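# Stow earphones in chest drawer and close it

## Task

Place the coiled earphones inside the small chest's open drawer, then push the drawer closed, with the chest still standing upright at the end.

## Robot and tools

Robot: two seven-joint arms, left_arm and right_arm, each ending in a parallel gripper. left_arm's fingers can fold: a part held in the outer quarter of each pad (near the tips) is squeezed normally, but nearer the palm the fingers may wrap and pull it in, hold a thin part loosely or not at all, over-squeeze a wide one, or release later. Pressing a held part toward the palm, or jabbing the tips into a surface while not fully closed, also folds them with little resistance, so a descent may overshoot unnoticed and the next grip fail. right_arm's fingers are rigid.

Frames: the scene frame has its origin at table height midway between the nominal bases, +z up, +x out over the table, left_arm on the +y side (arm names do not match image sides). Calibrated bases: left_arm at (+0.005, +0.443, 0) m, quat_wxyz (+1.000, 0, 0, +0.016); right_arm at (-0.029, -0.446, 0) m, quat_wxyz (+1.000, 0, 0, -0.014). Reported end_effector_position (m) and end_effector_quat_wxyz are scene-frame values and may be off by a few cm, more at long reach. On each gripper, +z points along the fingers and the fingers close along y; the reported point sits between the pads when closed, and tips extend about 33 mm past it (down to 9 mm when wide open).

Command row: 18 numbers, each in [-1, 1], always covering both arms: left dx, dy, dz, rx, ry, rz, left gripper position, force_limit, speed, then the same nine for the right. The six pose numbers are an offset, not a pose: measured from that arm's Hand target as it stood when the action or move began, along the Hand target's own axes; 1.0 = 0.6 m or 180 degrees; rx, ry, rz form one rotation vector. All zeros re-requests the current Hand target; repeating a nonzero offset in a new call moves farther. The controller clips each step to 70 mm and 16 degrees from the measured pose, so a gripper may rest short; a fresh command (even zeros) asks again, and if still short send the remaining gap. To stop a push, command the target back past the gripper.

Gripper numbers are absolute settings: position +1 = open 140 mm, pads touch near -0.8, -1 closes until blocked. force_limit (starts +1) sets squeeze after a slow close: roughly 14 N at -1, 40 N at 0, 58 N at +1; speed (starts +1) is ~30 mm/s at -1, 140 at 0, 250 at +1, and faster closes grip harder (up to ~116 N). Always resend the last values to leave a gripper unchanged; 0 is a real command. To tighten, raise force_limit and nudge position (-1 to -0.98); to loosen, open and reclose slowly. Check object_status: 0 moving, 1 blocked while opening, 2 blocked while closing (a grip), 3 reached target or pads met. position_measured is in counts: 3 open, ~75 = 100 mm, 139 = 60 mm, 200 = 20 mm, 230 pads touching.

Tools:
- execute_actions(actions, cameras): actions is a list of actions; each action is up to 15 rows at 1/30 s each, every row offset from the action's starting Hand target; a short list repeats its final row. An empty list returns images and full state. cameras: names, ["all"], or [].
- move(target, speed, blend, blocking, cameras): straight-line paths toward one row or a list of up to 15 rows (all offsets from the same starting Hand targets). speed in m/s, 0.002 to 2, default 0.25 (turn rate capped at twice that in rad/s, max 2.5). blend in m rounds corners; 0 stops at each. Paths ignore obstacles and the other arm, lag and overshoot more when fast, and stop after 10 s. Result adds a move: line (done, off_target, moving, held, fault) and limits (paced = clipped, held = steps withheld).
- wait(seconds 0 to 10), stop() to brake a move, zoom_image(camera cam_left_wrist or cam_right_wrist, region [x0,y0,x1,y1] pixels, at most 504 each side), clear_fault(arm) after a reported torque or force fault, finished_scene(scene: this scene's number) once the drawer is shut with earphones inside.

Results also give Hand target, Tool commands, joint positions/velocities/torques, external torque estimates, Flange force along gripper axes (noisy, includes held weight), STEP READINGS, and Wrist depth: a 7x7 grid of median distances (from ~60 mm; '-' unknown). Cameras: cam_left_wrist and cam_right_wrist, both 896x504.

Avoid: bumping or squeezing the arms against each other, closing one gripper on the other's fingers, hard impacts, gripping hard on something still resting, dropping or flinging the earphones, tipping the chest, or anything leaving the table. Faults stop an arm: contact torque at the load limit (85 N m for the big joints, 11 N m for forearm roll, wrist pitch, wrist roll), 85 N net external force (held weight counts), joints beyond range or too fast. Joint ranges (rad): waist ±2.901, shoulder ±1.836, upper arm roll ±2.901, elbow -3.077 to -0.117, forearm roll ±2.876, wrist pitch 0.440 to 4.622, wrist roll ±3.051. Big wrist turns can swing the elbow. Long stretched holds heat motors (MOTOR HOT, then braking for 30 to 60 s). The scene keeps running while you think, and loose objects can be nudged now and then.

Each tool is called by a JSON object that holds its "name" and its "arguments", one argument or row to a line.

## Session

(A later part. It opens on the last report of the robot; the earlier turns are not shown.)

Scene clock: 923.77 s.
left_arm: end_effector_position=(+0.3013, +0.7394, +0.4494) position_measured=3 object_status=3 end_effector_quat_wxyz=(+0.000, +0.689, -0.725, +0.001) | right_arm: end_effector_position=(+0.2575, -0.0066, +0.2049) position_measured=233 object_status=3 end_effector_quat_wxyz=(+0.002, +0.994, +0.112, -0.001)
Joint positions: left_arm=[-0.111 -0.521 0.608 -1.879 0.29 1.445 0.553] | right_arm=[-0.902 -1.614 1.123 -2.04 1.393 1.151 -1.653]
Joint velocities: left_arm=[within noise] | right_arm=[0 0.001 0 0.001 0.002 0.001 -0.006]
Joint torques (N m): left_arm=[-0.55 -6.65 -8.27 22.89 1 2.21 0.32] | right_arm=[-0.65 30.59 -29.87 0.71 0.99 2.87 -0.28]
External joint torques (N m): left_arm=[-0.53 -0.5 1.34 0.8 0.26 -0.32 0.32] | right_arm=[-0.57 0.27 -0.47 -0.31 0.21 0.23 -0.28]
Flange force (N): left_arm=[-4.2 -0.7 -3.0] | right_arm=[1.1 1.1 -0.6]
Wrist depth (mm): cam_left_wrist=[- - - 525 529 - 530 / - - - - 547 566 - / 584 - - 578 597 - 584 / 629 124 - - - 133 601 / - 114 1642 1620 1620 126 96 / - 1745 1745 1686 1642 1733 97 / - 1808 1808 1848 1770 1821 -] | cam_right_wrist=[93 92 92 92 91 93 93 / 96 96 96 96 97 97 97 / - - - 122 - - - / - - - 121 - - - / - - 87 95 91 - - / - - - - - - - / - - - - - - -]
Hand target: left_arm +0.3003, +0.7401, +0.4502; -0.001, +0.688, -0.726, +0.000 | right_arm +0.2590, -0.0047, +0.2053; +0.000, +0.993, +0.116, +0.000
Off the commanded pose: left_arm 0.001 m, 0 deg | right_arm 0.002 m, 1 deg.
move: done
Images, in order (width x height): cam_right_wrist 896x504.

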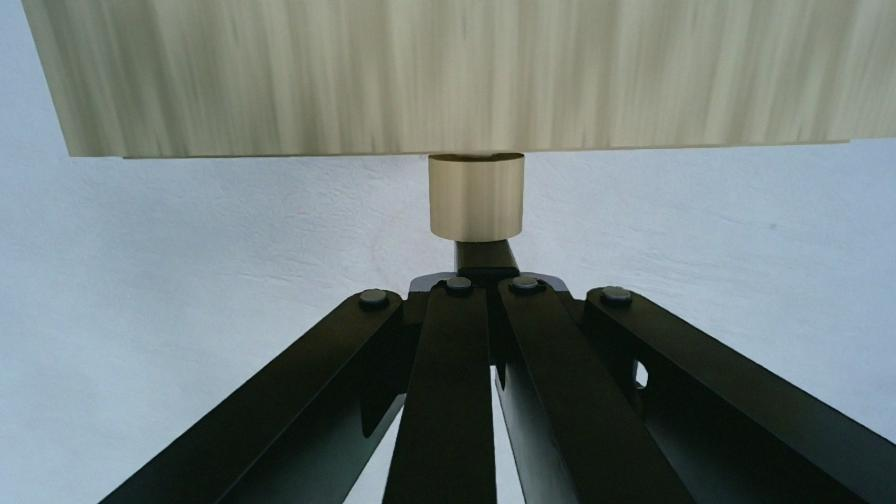

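{"name": "execute_actions", "arguments": {
  "actions": [
    [[0,0,0,0,0,0,1,1,1,0.0033,0,0,0,0,0,-0.95,0,0]],
    [[0,0,0,0,0,0,1,1,1,0.0033,0,0,0,0,0,-0.95,0,0]],
    [[0,0,0,0,0,0,1,1,1,0.0033,0,0,0,0,0,-0.95,0,0]]
  ],
  "cameras": ["cam_right_wrist"]
}}

{"name": "zoom_image", "arguments": {
  "camera": "cam_right_wrist",
  "region": [40, 100, 500, 260]
}}

Scene clock: 935.90 s.
left_arm: end_effector_position=(+0.3013, +0.7394, +0.4494) position_measured=3 object_status=3 end_effector_quat_wxyz=(+0.000, +0.689, -0.725, +0.001) | right_arm: end_effector_position=(+0.2604, -0.0049, +0.2051) position_measured=233 object_status=3 end_effector_quat_wxyz=(+0.003, +0.993, +0.114, -0.004)
Joint positions: left_arm=[-0.111 -0.521 0.608 -1.879 0.29 1.445 0.553] | right_arm=[-0.916 -1.61 1.125 -2.025 1.396 1.147 -1.657]
Joint torques (N m): left_arm=[-0.51 -6.65 -8.16 22.95 1 2.21 0.3] | right_arm=[-2.87 29.95 -29.35 0.79 1.52 4.09 -0.19]
External joint torques (N m): left_arm=[-0.63 -0.3 1.34 0.73 0.25 -0.33 0.3] | right_arm=[-2.99 -0.59 0.08 -0.29 0.71 1.48 -0.19]
External joint torques at the end of the 1st action: left_arm=[-0.51 -0.27 1.45 0.74 0.26 -0.33 0.33] | right_arm=[-0.69 0.29 -0.62 -0.25 0.17 0.2 -0.21]
External joint torques at the end of the 2nd action: left_arm=[-0.52 -0.38 1.46 0.78 0.26 -0.31 0.35] | right_arm=[-1.92 -0.05 -0.19 0.08 0.66 1.09 -0.2]
Flange force (N): left_arm=[-4.5 -1.2 -3.1] | right_arm=[8.0 0.1 1.4]
Flange force at the end of the 1st action (N): left_arm=[-4.8 -1.2 -3.1] | right_arm=[1.3 0.9 -1.1]
Flange force at the end of the 2nd action (N): left_arm=[-4.8 -1.0 -3.1] | right_arm=[6.1 -0.6 0.1]
Wrist depth (mm): cam_left_wrist=[522 532 - - 526 525 - / 547 - 562 - - - - / - 589 - - - - - / - 135 613 618 - 133 112 / - 115 1610 1631 1631 126 96 / - 1653 1733 1795 1698 1757 97 / - 1821 1876 1821 1770 1770 -] | cam_right_wrist=[92 91 92 92 91 93 92 / 96 96 96 96 96 97 97 / - 100 - 122 99 - - / - - - 120 - - - / - - 87 93 91 - - / - - - - - - - / - - - - - - -]
Hand target: left_arm +0.3003, +0.7401, +0.4502; -0.001, +0.688, -0.726, +0.000 | right_arm +0.2647, -0.0034, +0.2053; +0.000, +0.993, +0.116, +0.000
Off the commanded pose: left_arm 0.001 m, 0 deg | right_arm 0.005 m, 1 deg.
Step readings (end_effector_position of left_arm | right_arm; steps 1 to 15: 1st action; 16 to 30: 2nd action; 31 to 45: 3rd action):
0: (+0.3013, +0.7394, +0.4494) | (+0.2576, -0.0065, +0.2049)
1: (+0.3013, +0.7394, +0.4494) | (+0.2577, -0.0064, +0.2049)
2: (+0.3013, +0.7394, +0.4494) | (+0.2580, -0.0062, +0.2049)
4: (+0.3013, +0.7394, +0.4494) | (+0.2587, -0.0060, +0.2049)
8: (+0.3013, +0.7394, +0.4494) | (+0.2594, -0.0060, +0.2049)
15: (+0.3013, +0.7394, +0.4494) | (+0.2595, -0.0059, +0.2049)
16: (+0.3013, +0.7394, +0.4494) | (+0.2596, -0.0058, +0.2050)
17: (+0.3013, +0.7394, +0.4494) | (+0.2598, -0.0057, +0.2049)
19: (+0.3013, +0.7394, +0.4494) | (+0.2599, -0.0056, +0.2050)
23: (+0.3013, +0.7394, +0.4494) | (+0.2599, -0.0056, +0.2050)
30: (+0.3013, +0.7394, +0.4494) | (+0.2599, -0.0056, +0.2050)
31: (+0.3013, +0.7394, +0.4494) | (+0.2600, -0.0055, +0.2050)
32: (+0.3013, +0.7394, +0.4494) | (+0.2601, -0.0053, +0.2050)
34: (+0.3013, +0.7394, +0.4494) | (+0.2603, -0.0050, +0.2050)
38: (+0.3013, +0.7394, +0.4494) | (+0.2605, -0.0049, +0.2050)
45: (+0.3013, +0.7394, +0.4494) | (+0.2605, -0.0049, +0.2051)
Images, in order (width x height): cam_right_wrist 896x504.

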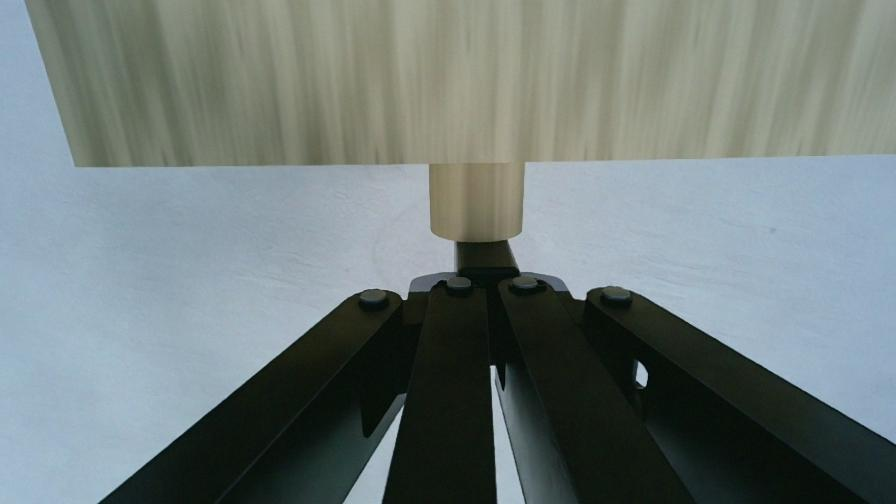

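Scaled by 1.096 from the camera's 896x504 image, which has a finer 1280x720 frame.

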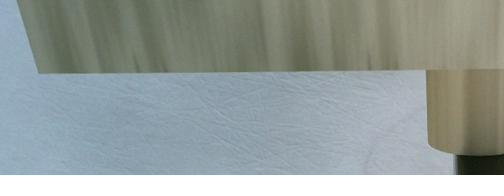

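{"name": "move", "arguments": {
  "target": [
    [0,0,0,0,0,0,1,1,1,-0.11,0,0,0,0,0,-0.95,0,0],
    [0,0,0,0,0,0,1,1,1,-0.22,0,-0.2,0,0,0,-0.95,0,0]
  ],
  "speed": [0.06,0.15],
  "blend": [0.02,0],
  "cameras": ["cam_right_wrist"]
}}

Scene clock: 947.90 s.
left_arm: end_effector_position=(+0.3013, +0.7394, +0.4494) position_measured=3 object_status=3 end_effector_quat_wxyz=(+0.000, +0.689, -0.725, +0.001) | right_arm: end_effector_position=(+0.1370, -0.0327, +0.3248) position_measured=233 object_status=3 end_effector_quat_wxyz=(-0.001, +0.993, +0.120, +0.001)
Joint positions: left_arm=[-0.111 -0.521 0.608 -1.879 0.29 1.445 0.553] | right_arm=[-0.7 -1.543 0.85 -2.052 1.16 0.965 -1.591]
Joint velocities: left_arm=[within noise] | right_arm=[0.001 -0.001 0 -0.001 0 -0.004 0.006]
Joint torques (N m): left_arm=[-0.56 -6.65 -8.25 22.93 1 2.21 0.32] | right_arm=[-0.11 28.81 -25.91 3.9 0.36 2.32 0.14]
External joint torques (N m): left_arm=[-0.58 -0.39 1.36 0.77 0.25 -0.33 0.32] | right_arm=[-0.27 0.28 -1.03 -0.46 -0.39 -0.32 0.14]
Flange force (N): left_arm=[-4.4 -1.0 -3.1] | right_arm=[-1.4 1.8 -1.8]
Wrist depth (mm): cam_left_wrist=[- - - - 518 508 - / 553 - - 530 - - 560 / - 579 612 571 - - - / 604 135 615 597 - 134 112 / - 115 1589 1631 1610 126 97 / - 1698 1721 1698 1721 1770 97 / - 1862 1848 1835 1795 1782 -] | cam_right_wrist=[- - - - - - - / - - - - - - 442 / 449 - 474 - - - - / 492 - - 120 - - - / - - 87 92 91 521 476 / - - - - - - 440 / - - - - - - -]
Hand target: left_arm +0.3003, +0.7401, +0.4502; -0.001, +0.688, -0.726, +0.000 | right_arm +0.1362, -0.0338, +0.3252; +0.000, +0.993, +0.116, +0.000
Off the commanded pose: left_arm 0.001 m, 0 deg | right_arm 0.001 m, 1 deg.
move: done
Images, in order (width x height): cam_right_wrist 896x504.

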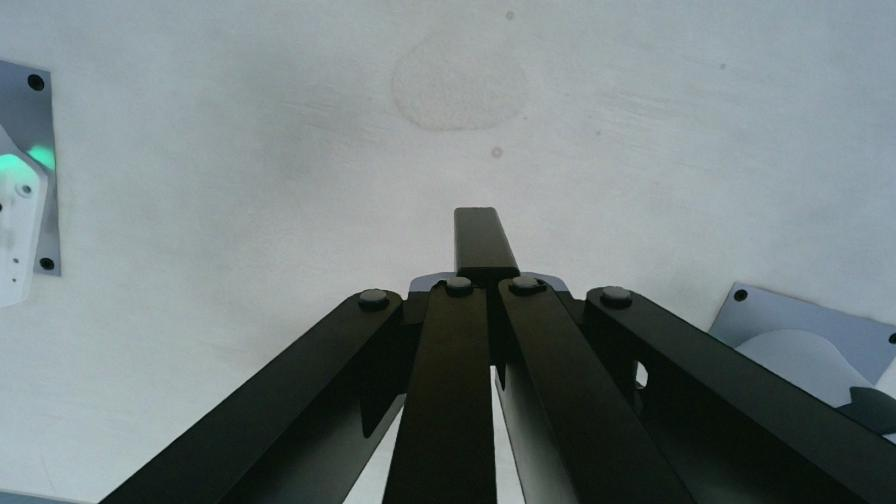

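{"name": "move", "arguments": {
  "target": [0,0,0,0,0,0,1,1,1,0.08,0,-0.18,0,0,0,-0.95,0,0],
  "speed": 0.25,
  "cameras": ["cam_right_wrist"]
}}

{"name": "zoom_image", "arguments": {
  "camera": "cam_right_wrist",
  "region": [250, 0, 650, 220]
}}

Scene clock: 959.67 s.
left_arm: end_effector_position=(+0.3013, +0.7394, +0.4494) position_measured=3 object_status=3 end_effector_quat_wxyz=(+0.000, +0.689, -0.725, +0.001) | right_arm: end_effector_position=(+0.1832, -0.0214, +0.4334) position_measured=233 object_status=3 end_effector_quat_wxyz=(-0.002, +0.993, +0.121, +0.002)
Joint positions: left_arm=[-0.111 -0.521 0.608 -1.879 0.29 1.445 0.553] | right_arm=[-0.899 -1.268 0.809 -1.672 1.091 0.899 -1.562]
Joint velocities: left_arm=[within noise] | right_arm=[-0.001 0.001 -0.001 0.001 -0.001 -0.003 0.003]
Joint torques (N m): left_arm=[-0.43 -6.68 -8.22 22.88 0.98 2.22 0.36] | right_arm=[-0.61 30.6 -23.68 4.43 0.39 2.3 0.15]
External joint torques (N m): left_arm=[-0.43 -0.48 1.39 0.74 0.24 -0.32 0.36] | right_arm=[-0.65 0.32 -0.44 -0.41 -0.3 -0.36 0.15]
Flange force (N): left_arm=[-4.3 -0.6 -2.8] | right_arm=[-0.1 1.1 -0.9]
Wrist depth (mm): cam_left_wrist=[- - - 529 - - - / - 539 - - - 539 555 / - - 586 - - 556 582 / 673 135 635 - - 134 112 / - 115 1600 1600 1589 126 96 / - 1698 1686 1733 1721 1733 97 / - 1876 1862 1835 1808 1795 -] | cam_right_wrist=[- - - 402 531 - - / 494 - - - - - - / 509 - - - - - 585 / 534 - - 121 - - - / - - 87 92 91 618 - / - - - - - - - / - - - - - - -]
Hand target: left_arm +0.3003, +0.7401, +0.4502; -0.001, +0.688, -0.726, +0.000 | right_arm +0.1828, -0.0226, +0.4332; +0.000, +0.993, +0.116, +0.000
Off the commanded pose: left_arm 0.001 m, 0 deg | right_arm 0.001 m, 1 deg.
move: done
Images, in order (width x height): cam_right_wrist 896x504.

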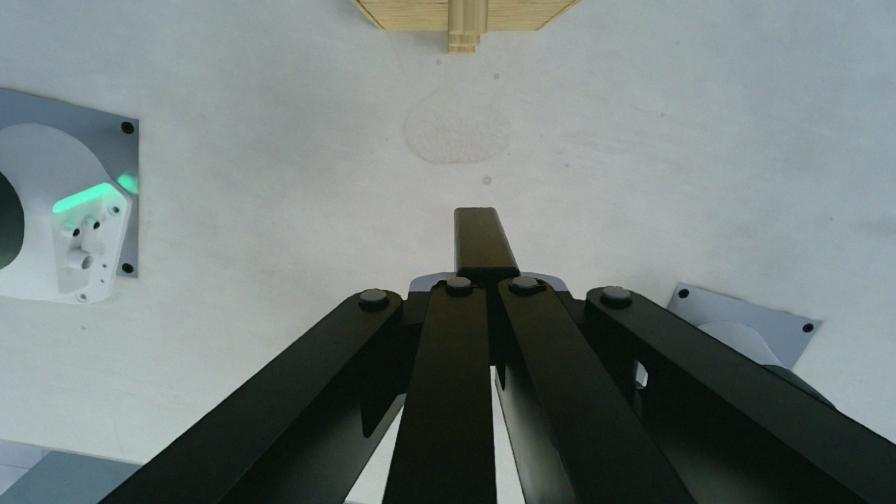

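Scaled by 1.260 from the camera's 896x504 image, which has a finer 1280x720 frame.

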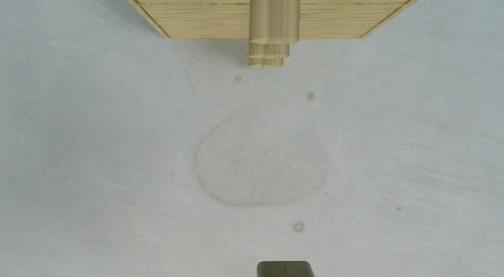

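{"name": "finished_scene", "arguments": {
  "scene": 1
}}

The scene is finished: the task was done.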